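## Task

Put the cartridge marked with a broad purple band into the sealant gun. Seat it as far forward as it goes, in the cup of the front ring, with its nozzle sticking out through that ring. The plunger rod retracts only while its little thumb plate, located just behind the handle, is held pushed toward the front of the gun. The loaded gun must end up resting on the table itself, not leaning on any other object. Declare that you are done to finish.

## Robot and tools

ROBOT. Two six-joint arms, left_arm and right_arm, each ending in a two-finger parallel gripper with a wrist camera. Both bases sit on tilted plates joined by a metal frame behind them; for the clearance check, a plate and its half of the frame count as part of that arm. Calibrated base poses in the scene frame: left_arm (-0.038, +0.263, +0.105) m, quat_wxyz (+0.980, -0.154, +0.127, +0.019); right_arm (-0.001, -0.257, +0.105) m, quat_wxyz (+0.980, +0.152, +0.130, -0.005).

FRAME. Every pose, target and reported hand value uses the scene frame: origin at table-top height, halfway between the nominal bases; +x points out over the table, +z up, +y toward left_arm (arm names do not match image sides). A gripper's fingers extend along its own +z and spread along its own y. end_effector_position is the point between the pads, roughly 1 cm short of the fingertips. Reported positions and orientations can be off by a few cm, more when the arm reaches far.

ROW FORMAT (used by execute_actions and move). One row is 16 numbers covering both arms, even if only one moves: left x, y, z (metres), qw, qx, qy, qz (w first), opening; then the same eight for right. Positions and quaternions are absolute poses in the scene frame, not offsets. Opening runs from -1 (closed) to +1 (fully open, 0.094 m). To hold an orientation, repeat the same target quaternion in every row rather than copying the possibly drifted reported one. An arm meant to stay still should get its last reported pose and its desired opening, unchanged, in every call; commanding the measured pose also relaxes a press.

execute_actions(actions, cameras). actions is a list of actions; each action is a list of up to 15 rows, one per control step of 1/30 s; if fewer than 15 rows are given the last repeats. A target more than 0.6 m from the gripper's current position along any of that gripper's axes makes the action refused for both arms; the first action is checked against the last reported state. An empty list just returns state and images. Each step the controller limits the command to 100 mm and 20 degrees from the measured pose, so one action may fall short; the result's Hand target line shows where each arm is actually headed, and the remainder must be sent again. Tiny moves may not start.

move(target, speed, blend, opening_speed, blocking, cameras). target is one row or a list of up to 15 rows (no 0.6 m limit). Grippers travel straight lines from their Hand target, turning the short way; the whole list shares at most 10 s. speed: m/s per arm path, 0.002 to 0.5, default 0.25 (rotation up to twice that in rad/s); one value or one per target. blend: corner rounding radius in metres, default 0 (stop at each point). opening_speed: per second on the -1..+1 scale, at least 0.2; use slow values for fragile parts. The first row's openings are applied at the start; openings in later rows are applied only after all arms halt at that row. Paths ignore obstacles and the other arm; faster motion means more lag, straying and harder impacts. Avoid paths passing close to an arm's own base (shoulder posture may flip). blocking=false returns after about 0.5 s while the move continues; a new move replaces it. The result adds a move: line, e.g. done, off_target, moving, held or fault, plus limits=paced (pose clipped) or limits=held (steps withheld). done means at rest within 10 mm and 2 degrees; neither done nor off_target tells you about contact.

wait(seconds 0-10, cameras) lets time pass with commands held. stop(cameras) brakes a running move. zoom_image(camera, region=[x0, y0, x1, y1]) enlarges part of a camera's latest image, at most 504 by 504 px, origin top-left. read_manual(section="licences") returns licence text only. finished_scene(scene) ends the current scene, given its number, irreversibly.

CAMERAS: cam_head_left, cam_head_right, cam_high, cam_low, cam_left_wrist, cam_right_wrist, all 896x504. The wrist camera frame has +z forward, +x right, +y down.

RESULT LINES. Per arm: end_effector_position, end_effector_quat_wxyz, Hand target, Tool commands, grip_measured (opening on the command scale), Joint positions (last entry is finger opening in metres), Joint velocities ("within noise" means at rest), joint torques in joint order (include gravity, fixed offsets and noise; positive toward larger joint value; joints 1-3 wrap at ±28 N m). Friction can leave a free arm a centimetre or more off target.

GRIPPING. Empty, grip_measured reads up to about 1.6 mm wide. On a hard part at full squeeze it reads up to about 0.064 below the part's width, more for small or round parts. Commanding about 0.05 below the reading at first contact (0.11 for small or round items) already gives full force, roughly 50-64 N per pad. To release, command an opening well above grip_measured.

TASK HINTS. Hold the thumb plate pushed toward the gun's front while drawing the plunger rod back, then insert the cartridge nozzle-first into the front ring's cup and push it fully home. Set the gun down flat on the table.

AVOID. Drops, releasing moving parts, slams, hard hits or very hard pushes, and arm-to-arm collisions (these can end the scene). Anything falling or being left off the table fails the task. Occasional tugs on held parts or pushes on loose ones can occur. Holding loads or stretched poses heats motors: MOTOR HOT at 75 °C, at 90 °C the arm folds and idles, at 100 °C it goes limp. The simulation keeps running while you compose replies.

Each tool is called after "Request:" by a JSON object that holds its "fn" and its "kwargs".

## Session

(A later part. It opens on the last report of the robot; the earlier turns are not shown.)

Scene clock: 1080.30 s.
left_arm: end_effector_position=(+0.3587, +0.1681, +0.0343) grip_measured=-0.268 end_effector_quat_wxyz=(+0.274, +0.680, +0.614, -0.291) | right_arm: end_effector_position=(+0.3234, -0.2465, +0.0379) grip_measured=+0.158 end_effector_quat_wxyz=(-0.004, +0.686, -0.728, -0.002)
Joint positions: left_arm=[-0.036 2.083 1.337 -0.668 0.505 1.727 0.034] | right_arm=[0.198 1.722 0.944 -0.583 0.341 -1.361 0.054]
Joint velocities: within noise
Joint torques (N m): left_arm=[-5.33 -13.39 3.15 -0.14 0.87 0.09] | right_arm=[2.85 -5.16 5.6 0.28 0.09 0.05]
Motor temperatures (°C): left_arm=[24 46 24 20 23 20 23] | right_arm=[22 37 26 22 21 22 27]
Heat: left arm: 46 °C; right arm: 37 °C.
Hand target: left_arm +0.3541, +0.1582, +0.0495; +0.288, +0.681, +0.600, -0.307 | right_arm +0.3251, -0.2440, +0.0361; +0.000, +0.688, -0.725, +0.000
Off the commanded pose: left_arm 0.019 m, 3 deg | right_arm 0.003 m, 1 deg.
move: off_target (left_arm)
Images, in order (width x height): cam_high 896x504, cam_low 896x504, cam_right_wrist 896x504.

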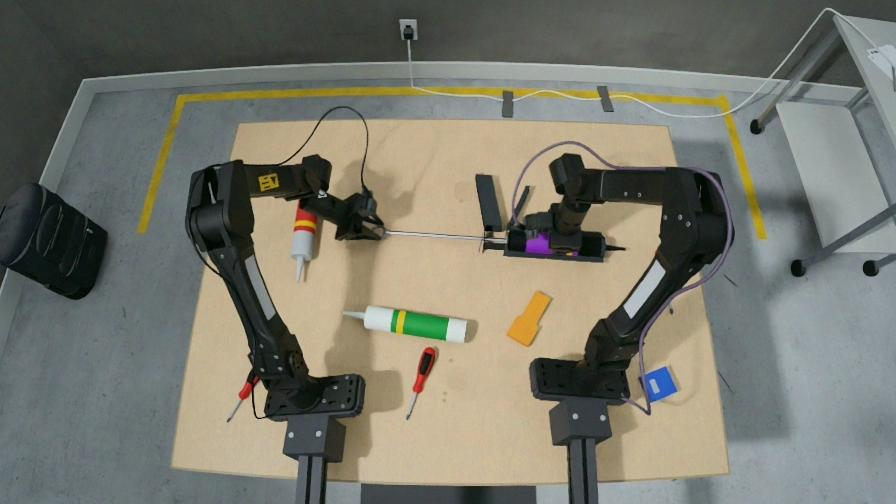

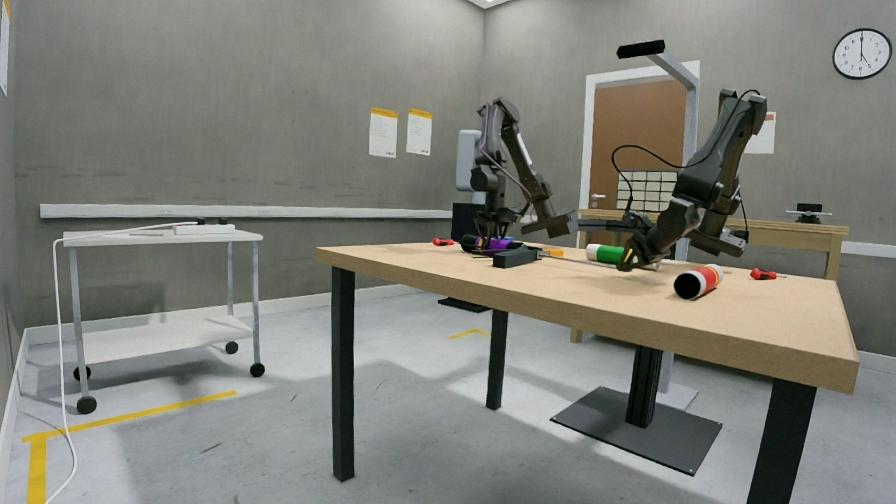

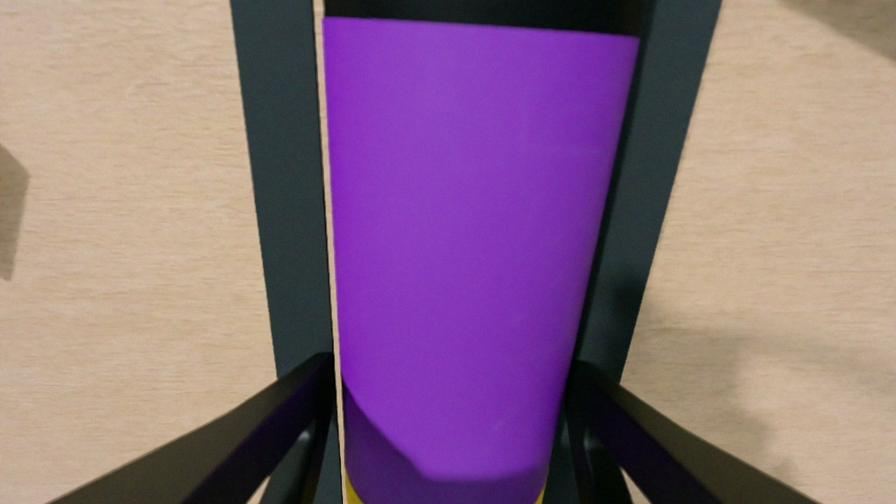

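Request:
{"fn": "move", "kwargs": {"target": [0.354,0.158,0.050,0.2881,0.6803,0.5988,-0.3063,-0.5,0.325,-0.244,0.036,0.0,-0.6819,0.7314,0.0,-0.12], "opening_speed": 0.4, "speed": 0.04, "cameras": ["cam_right_wrist"]}}

Request:
{"fn": "move", "kwargs": {"target": [0.354,0.158,0.050,0.2881,0.6803,0.5988,-0.3063,-0.5,0.3235,-0.262,0.038,0.0,-0.6819,0.7314,0.0,-0.12], "speed": 0.04, "cameras": ["cam_low","cam_high","cam_right_wrist"]}}

Request:
{"fn": "zoom_image", "kwargs": {"camera": "cam_low", "region": [455, 225, 545, 275]}}

Request:
{"fn": "zoom_image", "kwargs": {"camera": "cam_high", "region": [475, 210, 635, 280]}}

Scene clock: 1091.80 s.
left_arm: end_effector_position=(+0.3587, +0.1681, +0.0343) grip_measured=-0.268 end_effector_quat_wxyz=(+0.274, +0.680, +0.614, -0.291) | right_arm: end_effector_position=(+0.3234, -0.2465, +0.0379) grip_measured=-0.002 end_effector_quat_wxyz=(-0.003, +0.684, -0.730, -0.002)
Joint positions: left_arm=[-0.036 2.083 1.337 -0.668 0.505 1.727 0.034] | right_arm=[0.198 1.722 0.944 -0.583 0.341 -1.357 0.047]
Joint velocities: within noise
Joint torques (N m): left_arm=[-5.34 -13.44 3.17 -0.15 0.86 0.09] | right_arm=[2.84 -5.18 5.6 0.28 0.09 0.17]
Motor temperatures (°C): left_arm=[24 47 24 20 23 20 23] | right_arm=[22 36 27 22 21 22 26]
Heat: left arm: 47 °C; right arm: 36 °C.
Hand target: left_arm +0.3541, +0.1582, +0.0495; +0.288, +0.681, +0.600, -0.307 | right_arm +0.3250, -0.2440, +0.0361; +0.000, +0.682, -0.731, +0.000
Off the commanded pose: left_arm 0.019 m, 3 deg | right_arm 0.004 m, 1 deg.
move: off_target (left_arm)
Images, in order (width x height): cam_right_wrist 896x504.

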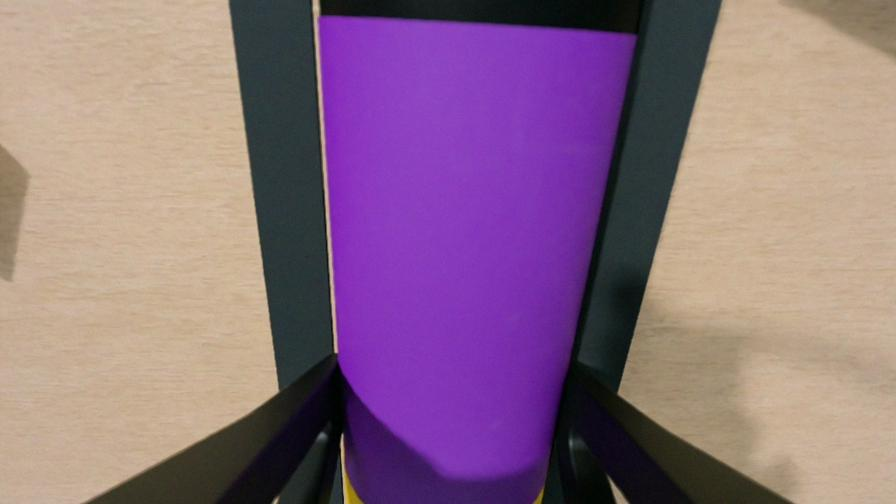

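Scene clock: 1092.63 s.
left_arm: end_effector_position=(+0.3587, +0.1680, +0.0344) grip_measured=-0.268 end_effector_quat_wxyz=(+0.275, +0.680, +0.614, -0.291) | right_arm: end_effector_position=(+0.3238, -0.2496, +0.0378) grip_measured=-0.003 end_effector_quat_wxyz=(-0.012, +0.684, -0.729, -0.014)
Joint positions: left_arm=[-0.036 2.083 1.337 -0.668 0.506 1.727 0.034] | right_arm=[0.171 1.713 0.944 -0.583 0.307 -1.385 0.047]
Joint velocities: within noise
Joint torques (N m): left_arm=[-5.33 -13.41 3.14 -0.15 0.86 0.09] | right_arm=[0.81 -7.34 4.33 0.21 0.32 -0.09]
Motor temperatures (°C): left_arm=[24 47 24 20 23 20 23] | right_arm=[22 36 27 22 21 22 26]
Heat: left arm: 47 °C; right arm: 36 °C.
Hand target: left_arm +0.3541, +0.1582, +0.0496; +0.288, +0.681, +0.600, -0.307 | right_arm +0.3235, -0.2617, +0.0381; +0.000, +0.682, -0.732, +0.000
Off the commanded pose: left_arm 0.019 m, 3 deg | right_arm 0.012 m, 2 deg.
move: off_target (left_arm, right_arm)
Images, in order (width x height): cam_high 896x504, cam_low 896x504, cam_right_wrist 896x504.

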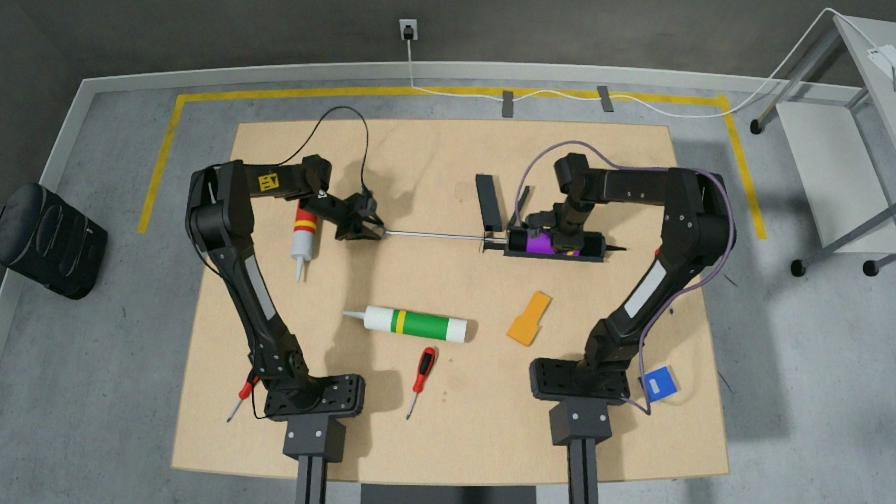

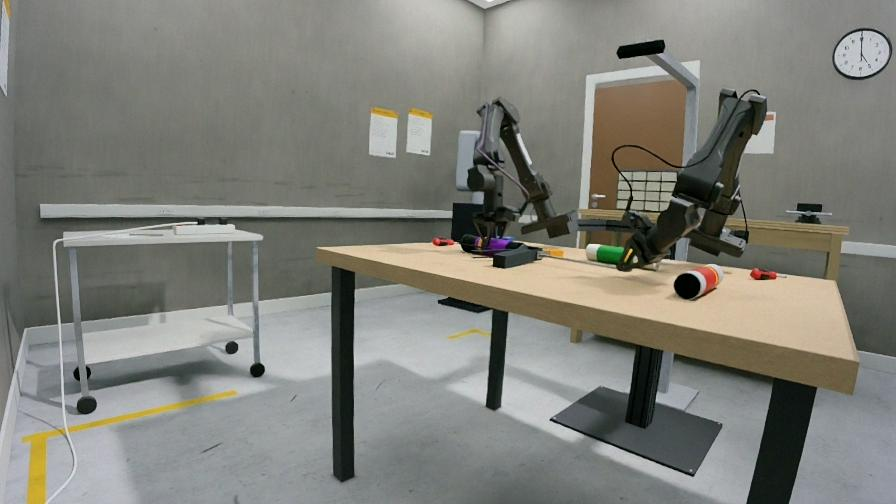

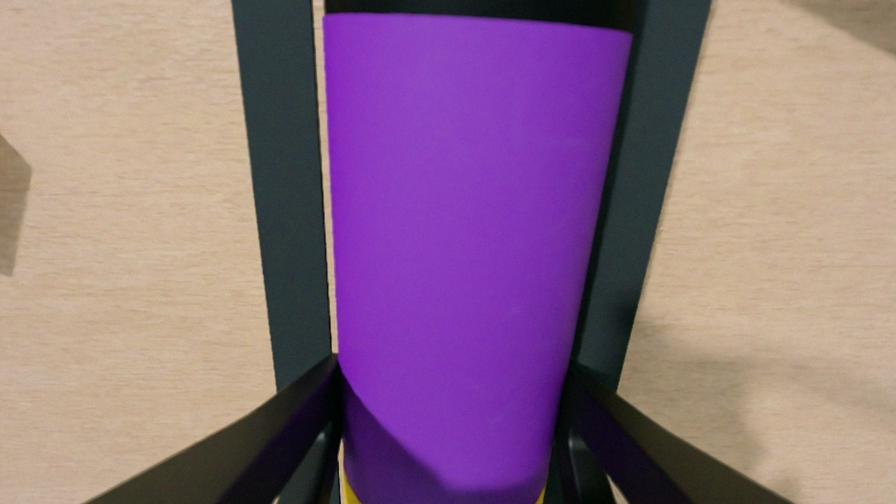

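Scaled by 5.600 from the camera's 896x504 image, which has a finer 1280x720 frame.

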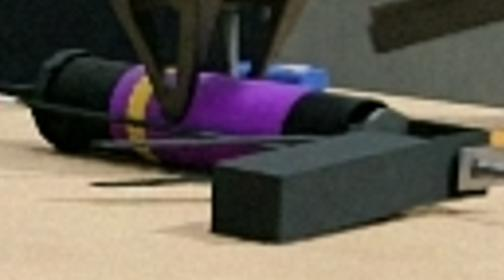

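Scaled by 3.150 from the camera's 896x504 image, which has a finer 1280x720 frame.

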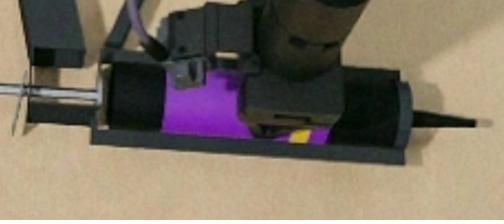

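Request:
{"fn": "move", "kwargs": {"target": [0.354,0.158,0.050,0.2881,0.6803,0.5988,-0.3063,-0.5,0.3225,-0.274,0.040,0.0,-0.6819,0.7314,0.0,-0.12], "speed": 0.03, "cameras": ["cam_low","cam_high","cam_right_wrist"]}}

Request:
{"fn": "zoom_image", "kwargs": {"camera": "cam_low", "region": [455, 225, 545, 275]}}

Request:
{"fn": "zoom_image", "kwargs": {"camera": "cam_high", "region": [475, 210, 635, 280]}}

Scene clock: 1099.73 s.
left_arm: end_effector_position=(+0.3584, +0.1651, +0.0363) grip_measured=-0.268 end_effector_quat_wxyz=(+0.277, +0.679, +0.613, -0.295) | right_arm: end_effector_position=(+0.3246, -0.2534, +0.0379) grip_measured=-0.004 end_effector_quat_wxyz=(-0.023, +0.683, -0.729, -0.027)
Joint positions: left_arm=[-0.04 2.083 1.337 -0.669 0.515 1.723 0.034] | right_arm=[0.139 1.702 0.944 -0.583 0.266 -1.418 0.047]
Joint velocities: within noise
Joint torques (N m): left_arm=[-4.94 -13.39 3.15 -0.13 0.77 0.13] | right_arm=[0.54 -8.4 3.9 0.12 0.65 -0.11]
Motor temperatures (°C): left_arm=[25 47 24 20 23 20 23] | right_arm=[22 37 27 22 21 22 27]
Heat: left arm: 47 °C; right arm: 37 °C.
Hand target: left_arm +0.3541, +0.1581, +0.0496; +0.288, +0.681, +0.599, -0.306 | right_arm +0.3225, -0.2733, +0.0400; +0.000, +0.682, -0.732, -0.001
Off the commanded pose: left_arm 0.016 m, 2 deg | right_arm 0.021 m, 4 deg.
move: off_target (left_arm, right_arm)
Images, in order (width x height): cam_high 896x504, cam_low 896x504, cam_right_wrist 896x504.

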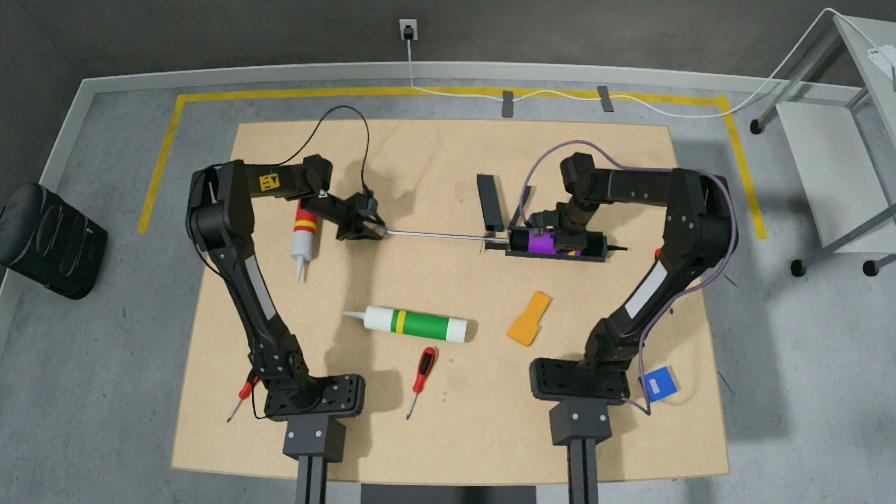

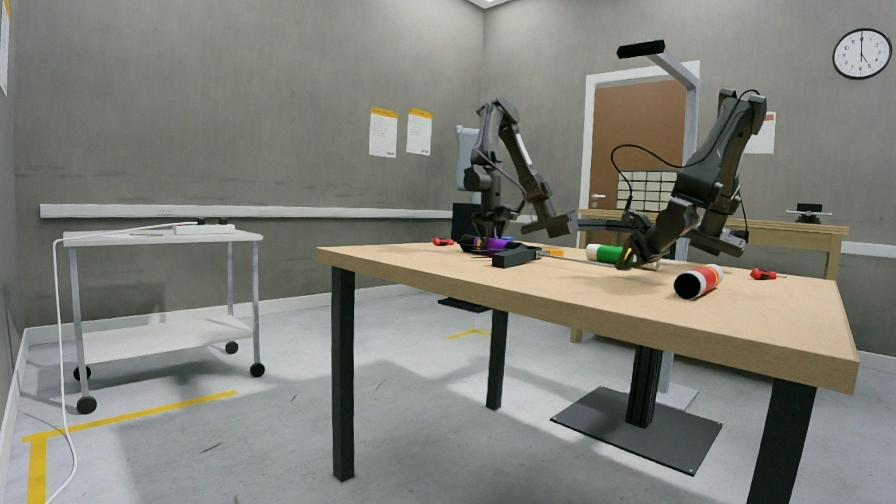

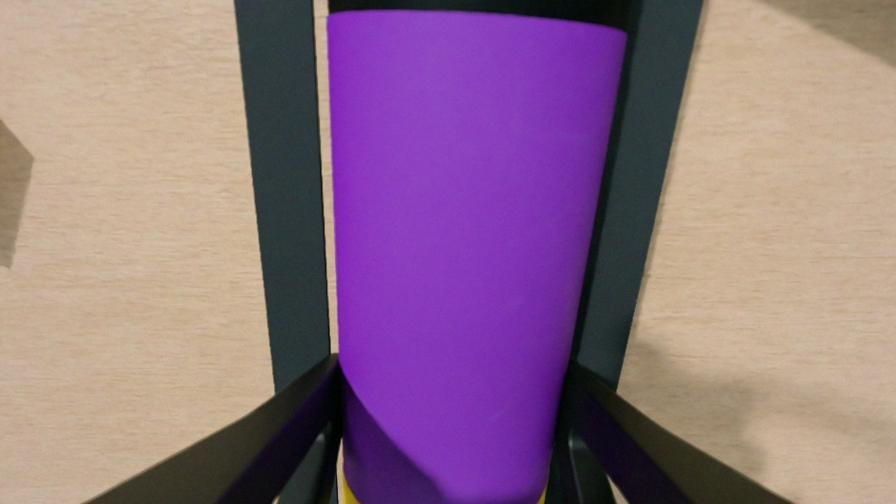

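Scaled by 5.600 from the camera's 896x504 image, which has a finer 1280x720 frame.

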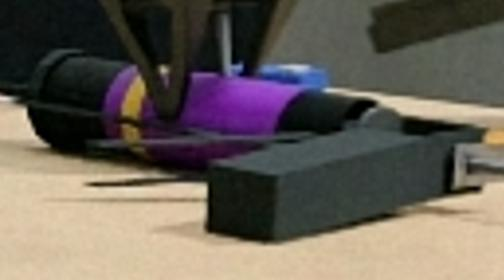

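Scaled by 3.150 from the camera's 896x504 image, which has a finer 1280x720 frame.

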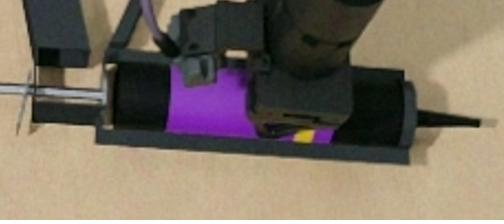

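Request:
{"fn": "zoom_image", "kwargs": {"camera": "cam_high", "region": [580, 230, 635, 265]}}

Request:
{"fn": "zoom_image", "kwargs": {"camera": "cam_high", "region": [495, 225, 535, 260]}}

Request:
{"fn": "zoom_image", "kwargs": {"camera": "cam_low", "region": [452, 228, 492, 260]}}

Scaled by 9.164 from the camera's 896x504 image, which has a finer 1280x720 frame.

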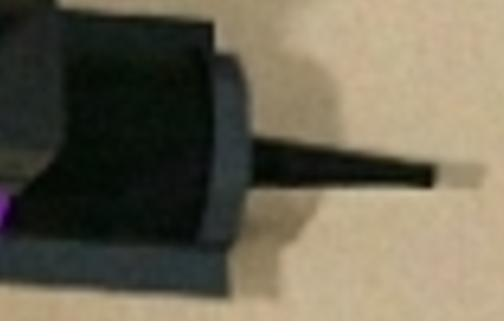

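Scaled by 12.600 from the camera's 896x504 image, which has a finer 1280x720 frame.

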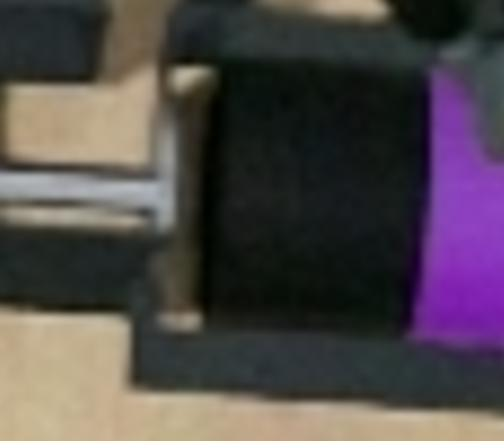

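Scaled by 12.600 from the camera's 896x504 image, which has a finer 1280x720 frame.

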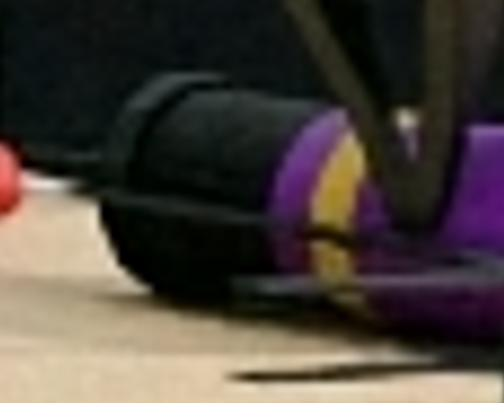

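Request:
{"fn": "move", "kwargs": {"target": [0.354,0.158,0.050,0.2881,0.6803,0.5988,-0.3063,-0.5,0.3220,-0.280,0.040,0.0,-0.6819,0.7314,0.0,-0.12], "speed": 0.03, "cameras": ["cam_low","cam_high","cam_right_wrist"]}}

Request:
{"fn": "zoom_image", "kwargs": {"camera": "cam_high", "region": [580, 230, 635, 265]}}

Request:
{"fn": "zoom_image", "kwargs": {"camera": "cam_high", "region": [495, 225, 535, 260]}}

Scene clock: 1113.93 s.
left_arm: end_effector_position=(+0.3580, +0.1631, +0.0376) grip_measured=-0.268 end_effector_quat_wxyz=(+0.278, +0.677, +0.613, -0.298) | right_arm: end_effector_position=(+0.3247, -0.2560, +0.0380) grip_measured=-0.004 end_effector_quat_wxyz=(-0.027, +0.684, -0.728, -0.032)
Joint positions: left_arm=[-0.044 2.083 1.337 -0.67 0.521 1.717 0.034] | right_arm=[0.121 1.696 0.944 -0.585 0.247 -1.437 0.047]
Joint velocities: within noise
Joint torques (N m): left_arm=[-4.64 -13.41 3.12 -0.11 0.72 0.2] | right_arm=[0.25 -8.68 3.66 0.12 0.75 -0.11]
Motor temperatures (°C): left_arm=[24 47 24 20 23 20 23] | right_arm=[22 39 26 22 21 22 27]
Heat: left arm: 47 °C; right arm: 39 °C.
Hand target: left_arm +0.3541, +0.1581, +0.0496; +0.288, +0.681, +0.600, -0.306 | right_arm +0.3219, -0.2790, +0.0401; +0.000, +0.682, -0.732, -0.001
Off the commanded pose: left_arm 0.014 m, 2 deg | right_arm 0.024 m, 5 deg.
move: off_target (left_arm, right_arm)
Images, in order (width x height): cam_high 896x504, cam_low 896x504, cam_right_wrist 896x504.

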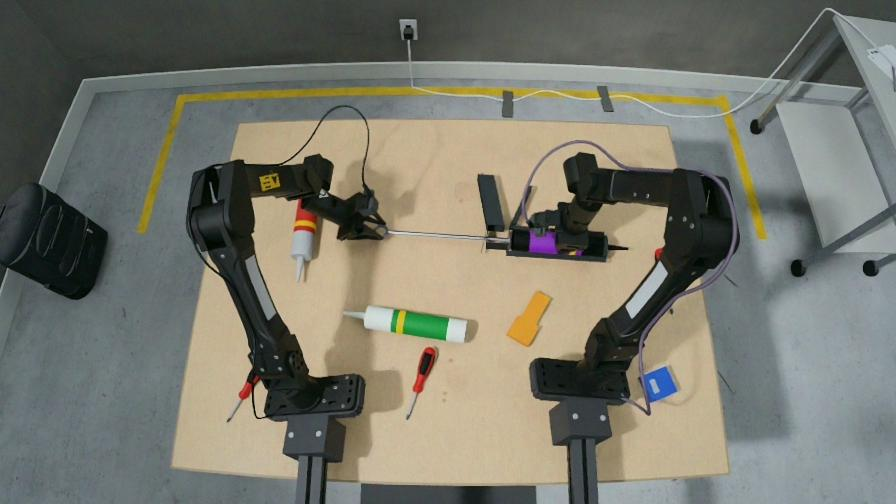

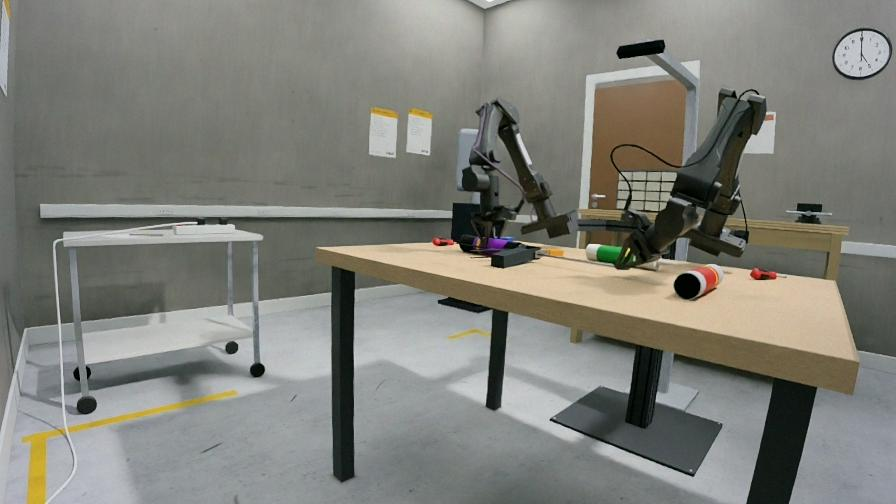

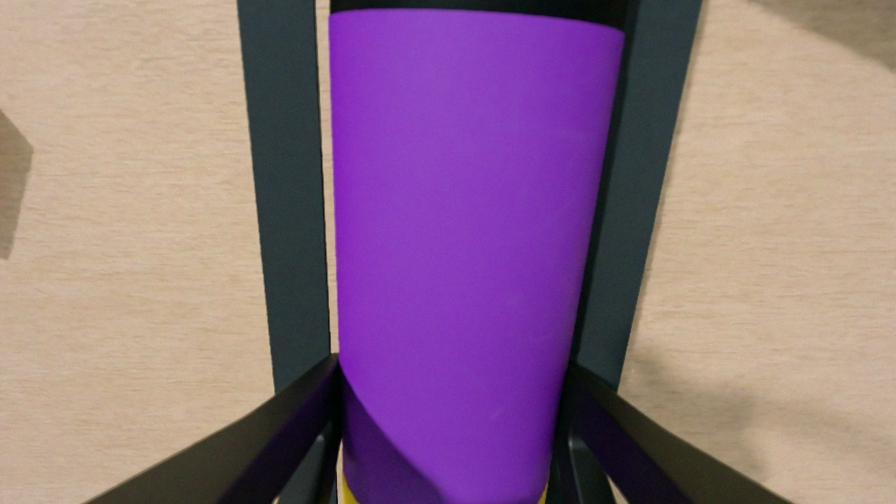

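Scaled by 9.164 from the camera's 896x504 image, which has a finer 1280x720 frame.

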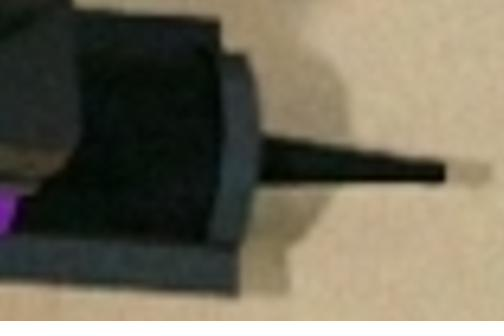

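Scaled by 12.600 from the camera's 896x504 image, which has a finer 1280x720 frame.

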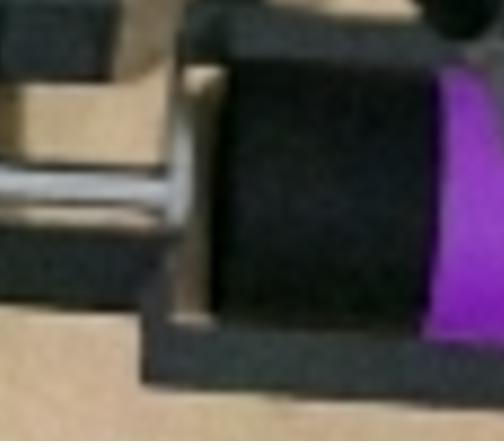

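Request:
{"fn": "move", "kwargs": {"target": [[0.354,0.158,0.050,0.2881,0.6803,0.5988,-0.3063,-0.5,0.3235,-0.258,0.040,0.0,-0.6819,0.7314,0.0,-0.12],[0.354,0.158,0.050,0.2881,0.6803,0.5988,-0.3063,-0.5,0.3235,-0.258,0.041,0.0,-0.6819,0.7314,0.0,0.3],[0.354,0.158,0.050,0.2881,0.6803,0.5988,-0.3063,-0.5,0.3235,-0.252,0.16,0.0,-0.6819,0.7314,0.0,0.3]], "speed": 0.08, "opening_speed": 0.5, "cameras": ["cam_low","cam_high","cam_right_wrist"]}}

Request:
{"fn": "zoom_image", "kwargs": {"camera": "cam_high", "region": [490, 215, 640, 275]}}

Request:
{"fn": "zoom_image", "kwargs": {"camera": "cam_low", "region": [455, 225, 545, 275]}}

Scene clock: 1124.93 s.
left_arm: end_effector_position=(+0.3578, +0.1632, +0.0375) grip_measured=-0.268 end_effector_quat_wxyz=(+0.278, +0.677, +0.613, -0.299) | right_arm: end_effector_position=(+0.3172, -0.2516, +0.1470) grip_measured=+0.298 end_effector_quat_wxyz=(+0.014, +0.685, -0.729, -0.009)
Joint positions: left_arm=[-0.044 2.083 1.337 -0.67 0.521 1.717 0.034] | right_arm=[0.326 1.543 1.183 -1.088 0.368 -1.21 0.061]
Joint velocities: within noise
Joint torques (N m): left_arm=[-4.6 -13.42 3.17 -0.12 0.73 0.2] | right_arm=[2.91 -7.34 8.64 0.02 0.06 0.11]
Motor temperatures (°C): left_arm=[24 47 24 20 23 20 23] | right_arm=[22 40 26 22 21 22 27]
Heat: left arm: 47 °C; right arm: 40 °C.
Hand target: left_arm +0.3541, +0.1580, +0.0497; +0.288, +0.681, +0.599, -0.306 | right_arm +0.3233, -0.2521, +0.1597; +0.000, +0.682, -0.731, +0.000
Off the commanded pose: left_arm 0.014 m, 2 deg | right_arm 0.014 m, 2 deg.
move: off_target (left_arm, right_arm)
Images, in order (width x height): cam_high 896x504, cam_low 896x504, cam_right_wrist 896x504.

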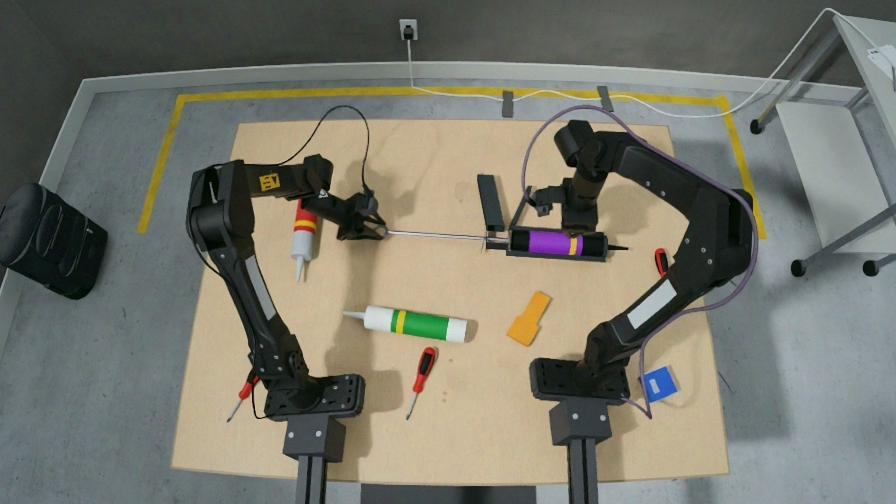

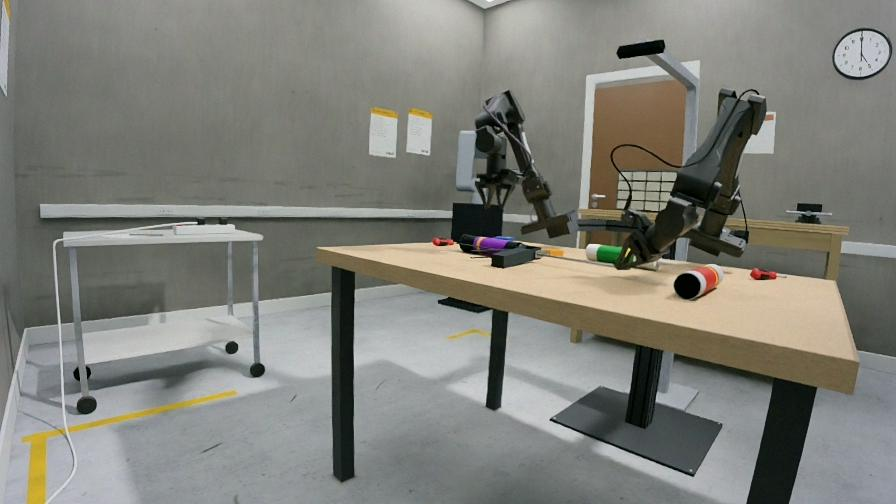

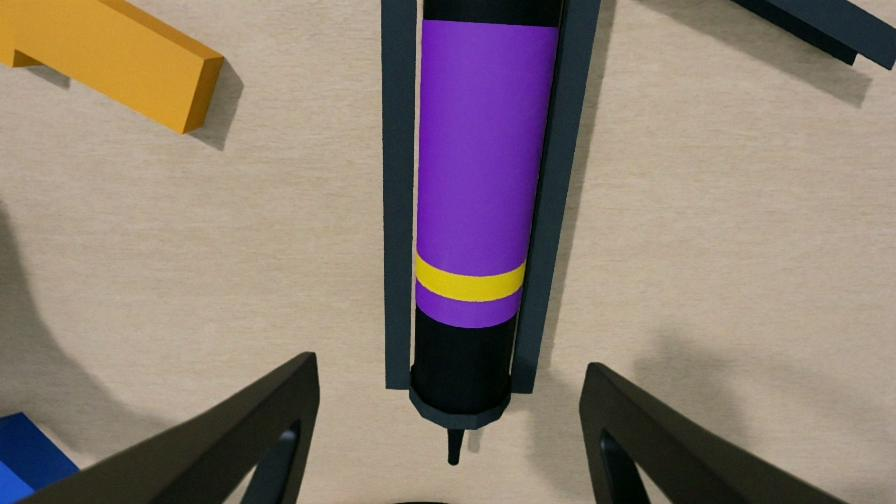

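Scaled by 3.360 from the camera's 896x504 image, which has a finer 1280x720 frame.

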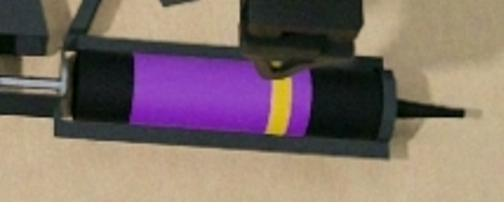

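Scaled by 5.600 from the camera's 896x504 image, which has a finer 1280x720 frame.

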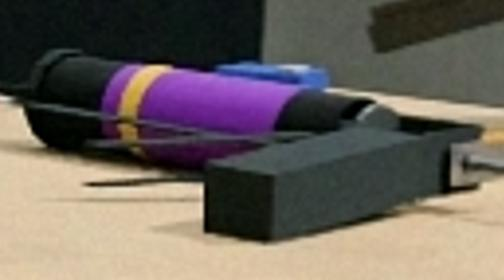

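Request:
{"fn": "move", "kwargs": {"target": [[0.354,0.157,0.030,0.2881,0.6803,0.5988,-0.3063,-0.5,0.3235,-0.252,0.16,0.0,-0.6819,0.7314,0.0,0.3],[0.353,0.156,0.012,0.2881,0.6803,0.5988,-0.3063,-0.5,0.3235,-0.252,0.16,0.0,-0.6819,0.7314,0.0,0.3]], "speed": 0.03, "cameras": ["cam_low","cam_high","cam_left_wrist"]}}

Scene clock: 1131.63 s.
left_arm: end_effector_position=(+0.3633, +0.1631, +0.0223) grip_measured=-0.268 end_effector_quat_wxyz=(+0.288, +0.685, +0.605, -0.285) | right_arm: end_effector_position=(+0.3171, -0.2517, +0.1470) grip_measured=+0.298 end_effector_quat_wxyz=(+0.014, +0.684, -0.729, -0.009)
Joint positions: left_arm=[-0.033 2.121 1.337 -0.614 0.52 1.751 0.034] | right_arm=[0.326 1.543 1.183 -1.088 0.368 -1.21 0.061]
Joint velocities: within noise
Joint torques (N m): left_arm=[-3.33 -8.58 2.73 0.18 0.76 0.14] | right_arm=[2.92 -7.34 8.65 -0.02 0.05 0.09]
Motor temperatures (°C): left_arm=[24 46 24 20 23 20 23] | right_arm=[22 39 27 21 21 22 26]
Heat: left arm: 46 °C; right arm: 39 °C.
Hand target: left_arm +0.3528, +0.1563, +0.0126; +0.288, +0.681, +0.600, -0.306 | right_arm +0.3233, -0.2521, +0.1597; +0.000, +0.682, -0.731, +0.000
Off the commanded pose: left_arm 0.016 m, 3 deg | right_arm 0.015 m, 2 deg.
move: off_target (left_arm, right_arm)
Images, in order (width x height): cam_high 896x504, cam_low 896x504, cam_left_wrist 896x504.

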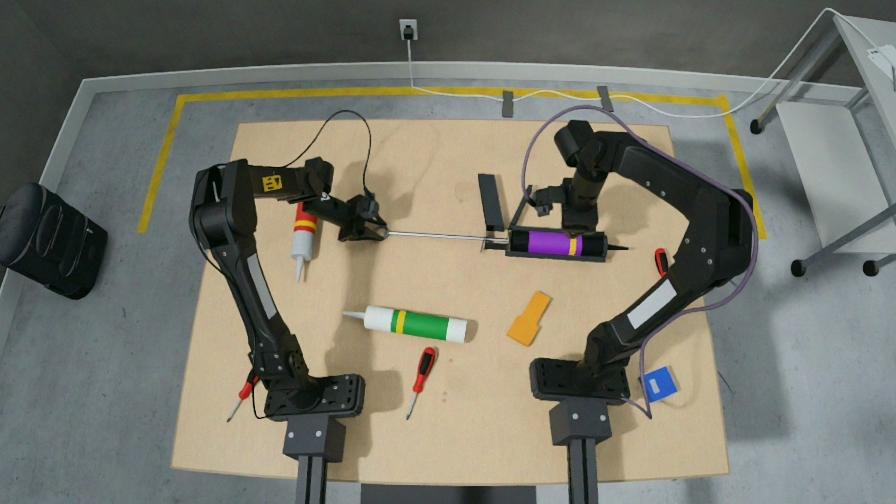

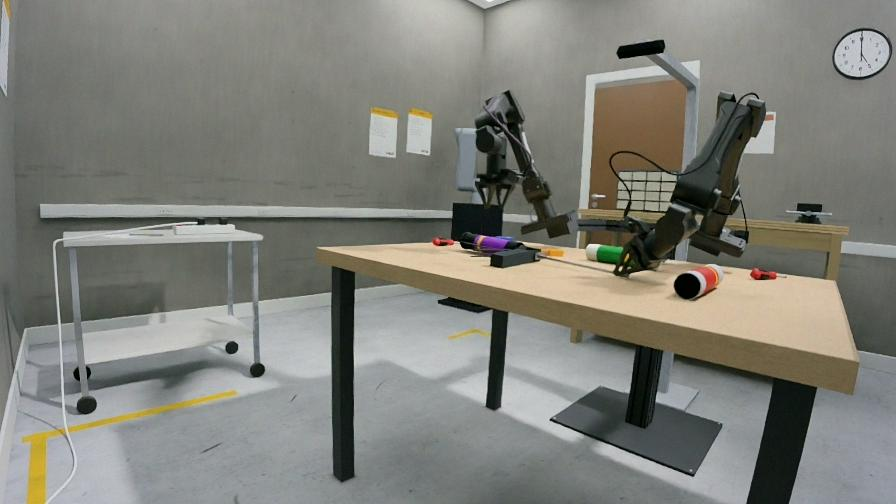

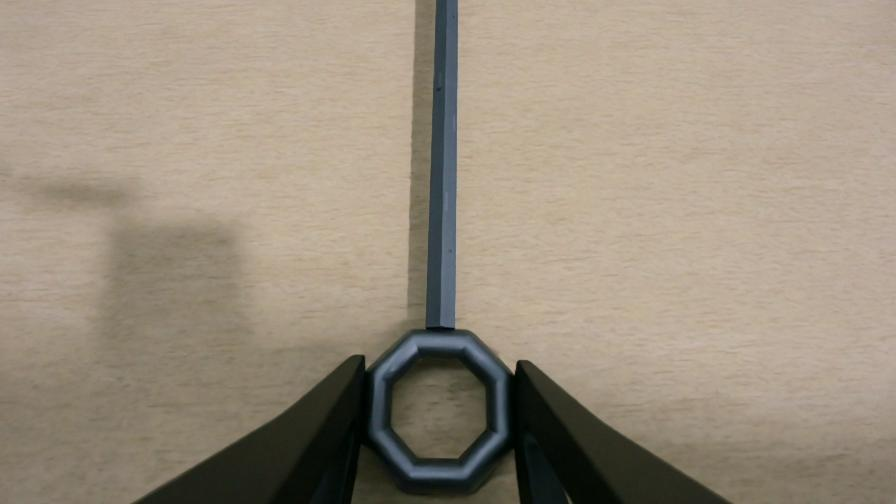

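Request:
{"fn": "zoom_image", "kwargs": {"camera": "cam_low", "region": [450, 225, 540, 275]}}

Request:
{"fn": "zoom_image", "kwargs": {"camera": "cam_low", "region": [590, 230, 680, 290]}}

Scaled by 5.600 from the camera's 896x504 image, which has a finer 1280x720 frame.

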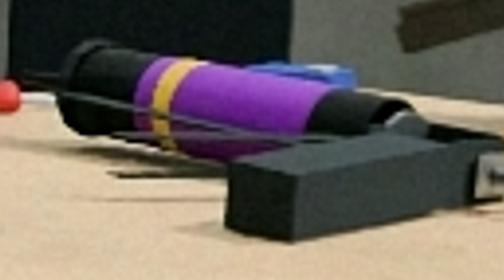

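Scaled by 5.600 from the camera's 896x504 image, which has a finer 1280x720 frame.

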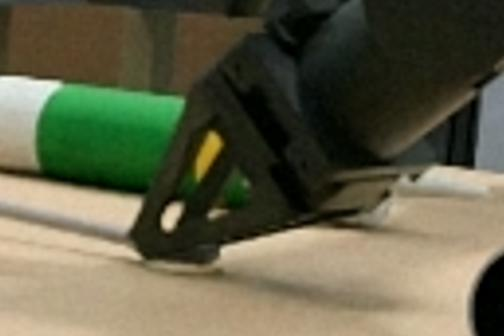

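Request:
{"fn": "move", "kwargs": {"target": [0.354,0.157,0.046,0.2881,0.6803,0.5988,-0.3063,-0.5,0.3235,-0.252,0.16,0.0,-0.6819,0.7314,0.0,0.3], "speed": 0.03, "cameras": ["cam_low"]}}

Request:
{"fn": "zoom_image", "kwargs": {"camera": "cam_low", "region": [450, 225, 540, 275]}}

Scene clock: 1148.30 s.
left_arm: end_effector_position=(+0.3603, +0.1634, +0.0300) grip_measured=-0.268 end_effector_quat_wxyz=(+0.286, +0.679, +0.608, -0.295) | right_arm: end_effector_position=(+0.3171, -0.2517, +0.1470) grip_measured=+0.298 end_effector_quat_wxyz=(+0.014, +0.684, -0.729, -0.009)
Joint positions: left_arm=[-0.034 2.104 1.337 -0.644 0.53 1.738 0.034] | right_arm=[0.326 1.543 1.183 -1.088 0.368 -1.21 0.061]
Joint velocities: within noise
Joint torques (N m): left_arm=[-5.45 -14.27 3 -0.25 0.63 -0.01] | right_arm=[2.92 -7.35 8.65 -0.01 0.05 0.1]
Motor temperatures (°C): left_arm=[24 41 23 20 23 20 23] | right_arm=[22 39 27 21 21 22 26]
Heat: left arm: 41 °C; right arm: 39 °C.
Hand target: left_arm +0.3542, +0.1571, +0.0453; +0.288, +0.681, +0.599, -0.306 | right_arm +0.3233, -0.2521, +0.1597; +0.000, +0.682, -0.731, +0.000
Off the commanded pose: left_arm 0.018 m, 2 deg | right_arm 0.015 m, 2 deg.
move: off_target (left_arm, right_arm)
Images, in order (width x height): cam_low 896x504.

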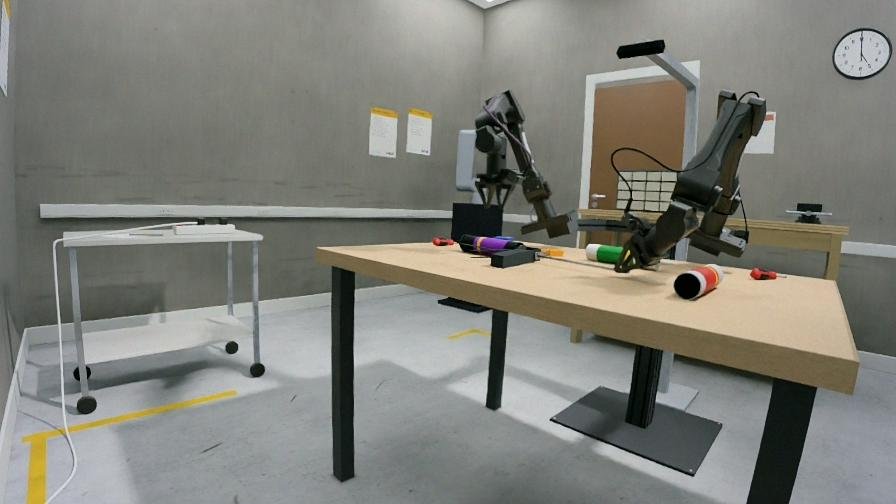

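Scaled by 5.600 from the camera's 896x504 image, which has a finer 1280x720 frame.

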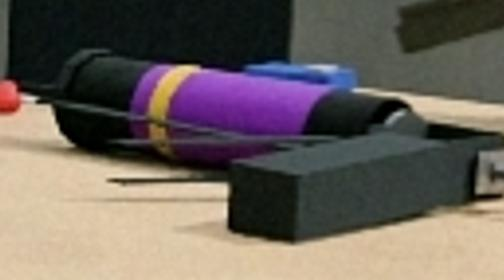

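Request:
{"fn": "move", "kwargs": {"target": [0.354,0.157,0.046,0.2881,0.6803,0.5988,-0.3063,-0.05,0.3235,-0.252,0.16,0.0,-0.6819,0.7314,0.0,0.3], "opening_speed": 0.2, "cameras": ["cam_low","cam_left_wrist"]}}

Request:
{"fn": "zoom_image", "kwargs": {"camera": "cam_low", "region": [450, 225, 540, 275]}}

Scene clock: 1154.57 s.
left_arm: end_effector_position=(+0.3568, +0.1640, +0.0322) grip_measured=-0.052 end_effector_quat_wxyz=(+0.281, +0.678, +0.609, -0.301) | right_arm: end_effector_position=(+0.3171, -0.2517, +0.1470) grip_measured=+0.298 end_effector_quat_wxyz=(+0.014, +0.684, -0.729, -0.009)
Joint positions: left_arm=[-0.034 2.099 1.337 -0.664 0.529 1.737 0.045] | right_arm=[0.326 1.543 1.183 -1.088 0.368 -1.21 0.061]
Joint velocities: within noise
Joint torques (N m): left_arm=[-5.42 -13.82 2.99 -0.1 0.64 -0.01] | right_arm=[2.91 -7.34 8.65 -0.02 0.05 0.09]
Motor temperatures (°C): left_arm=[24 41 23 20 23 20 23] | right_arm=[22 39 27 21 21 22 26]
Heat: left arm: 41 °C; right arm: 39 °C.
Hand target: left_arm +0.3540, +0.1571, +0.0456; +0.288, +0.681, +0.599, -0.307 | right_arm +0.3233, -0.2520, +0.1597; +0.000, +0.682, -0.731, +0.000
Off the commanded pose: left_arm 0.016 m, 2 deg | right_arm 0.015 m, 2 deg.
move: off_target (left_arm, right_arm)
Images, in order (width x height): cam_low 896x504, cam_left_wrist 896x504.

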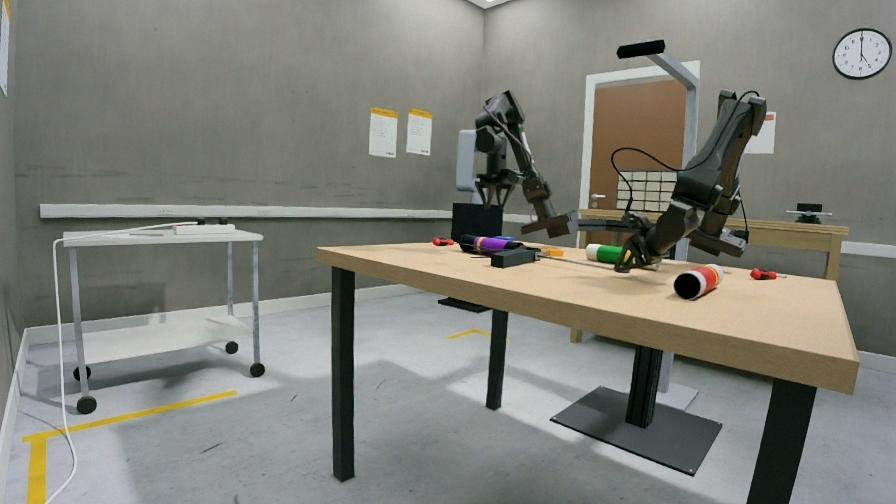

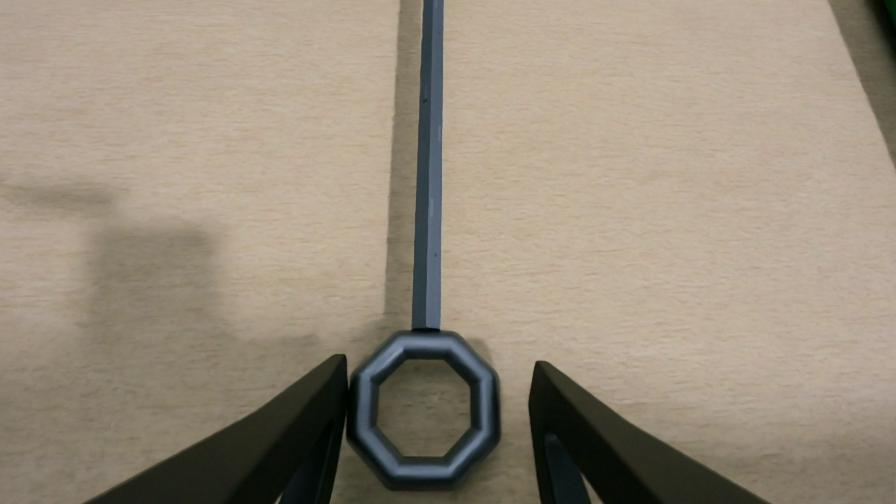

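Scaled by 5.600 from the camera's 896x504 image, which has a finer 1280x720 frame.

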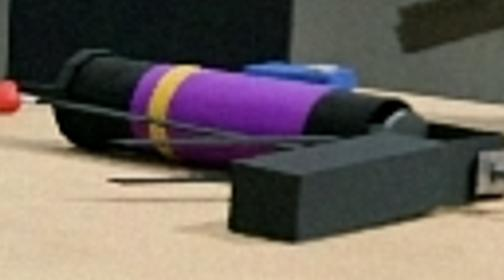

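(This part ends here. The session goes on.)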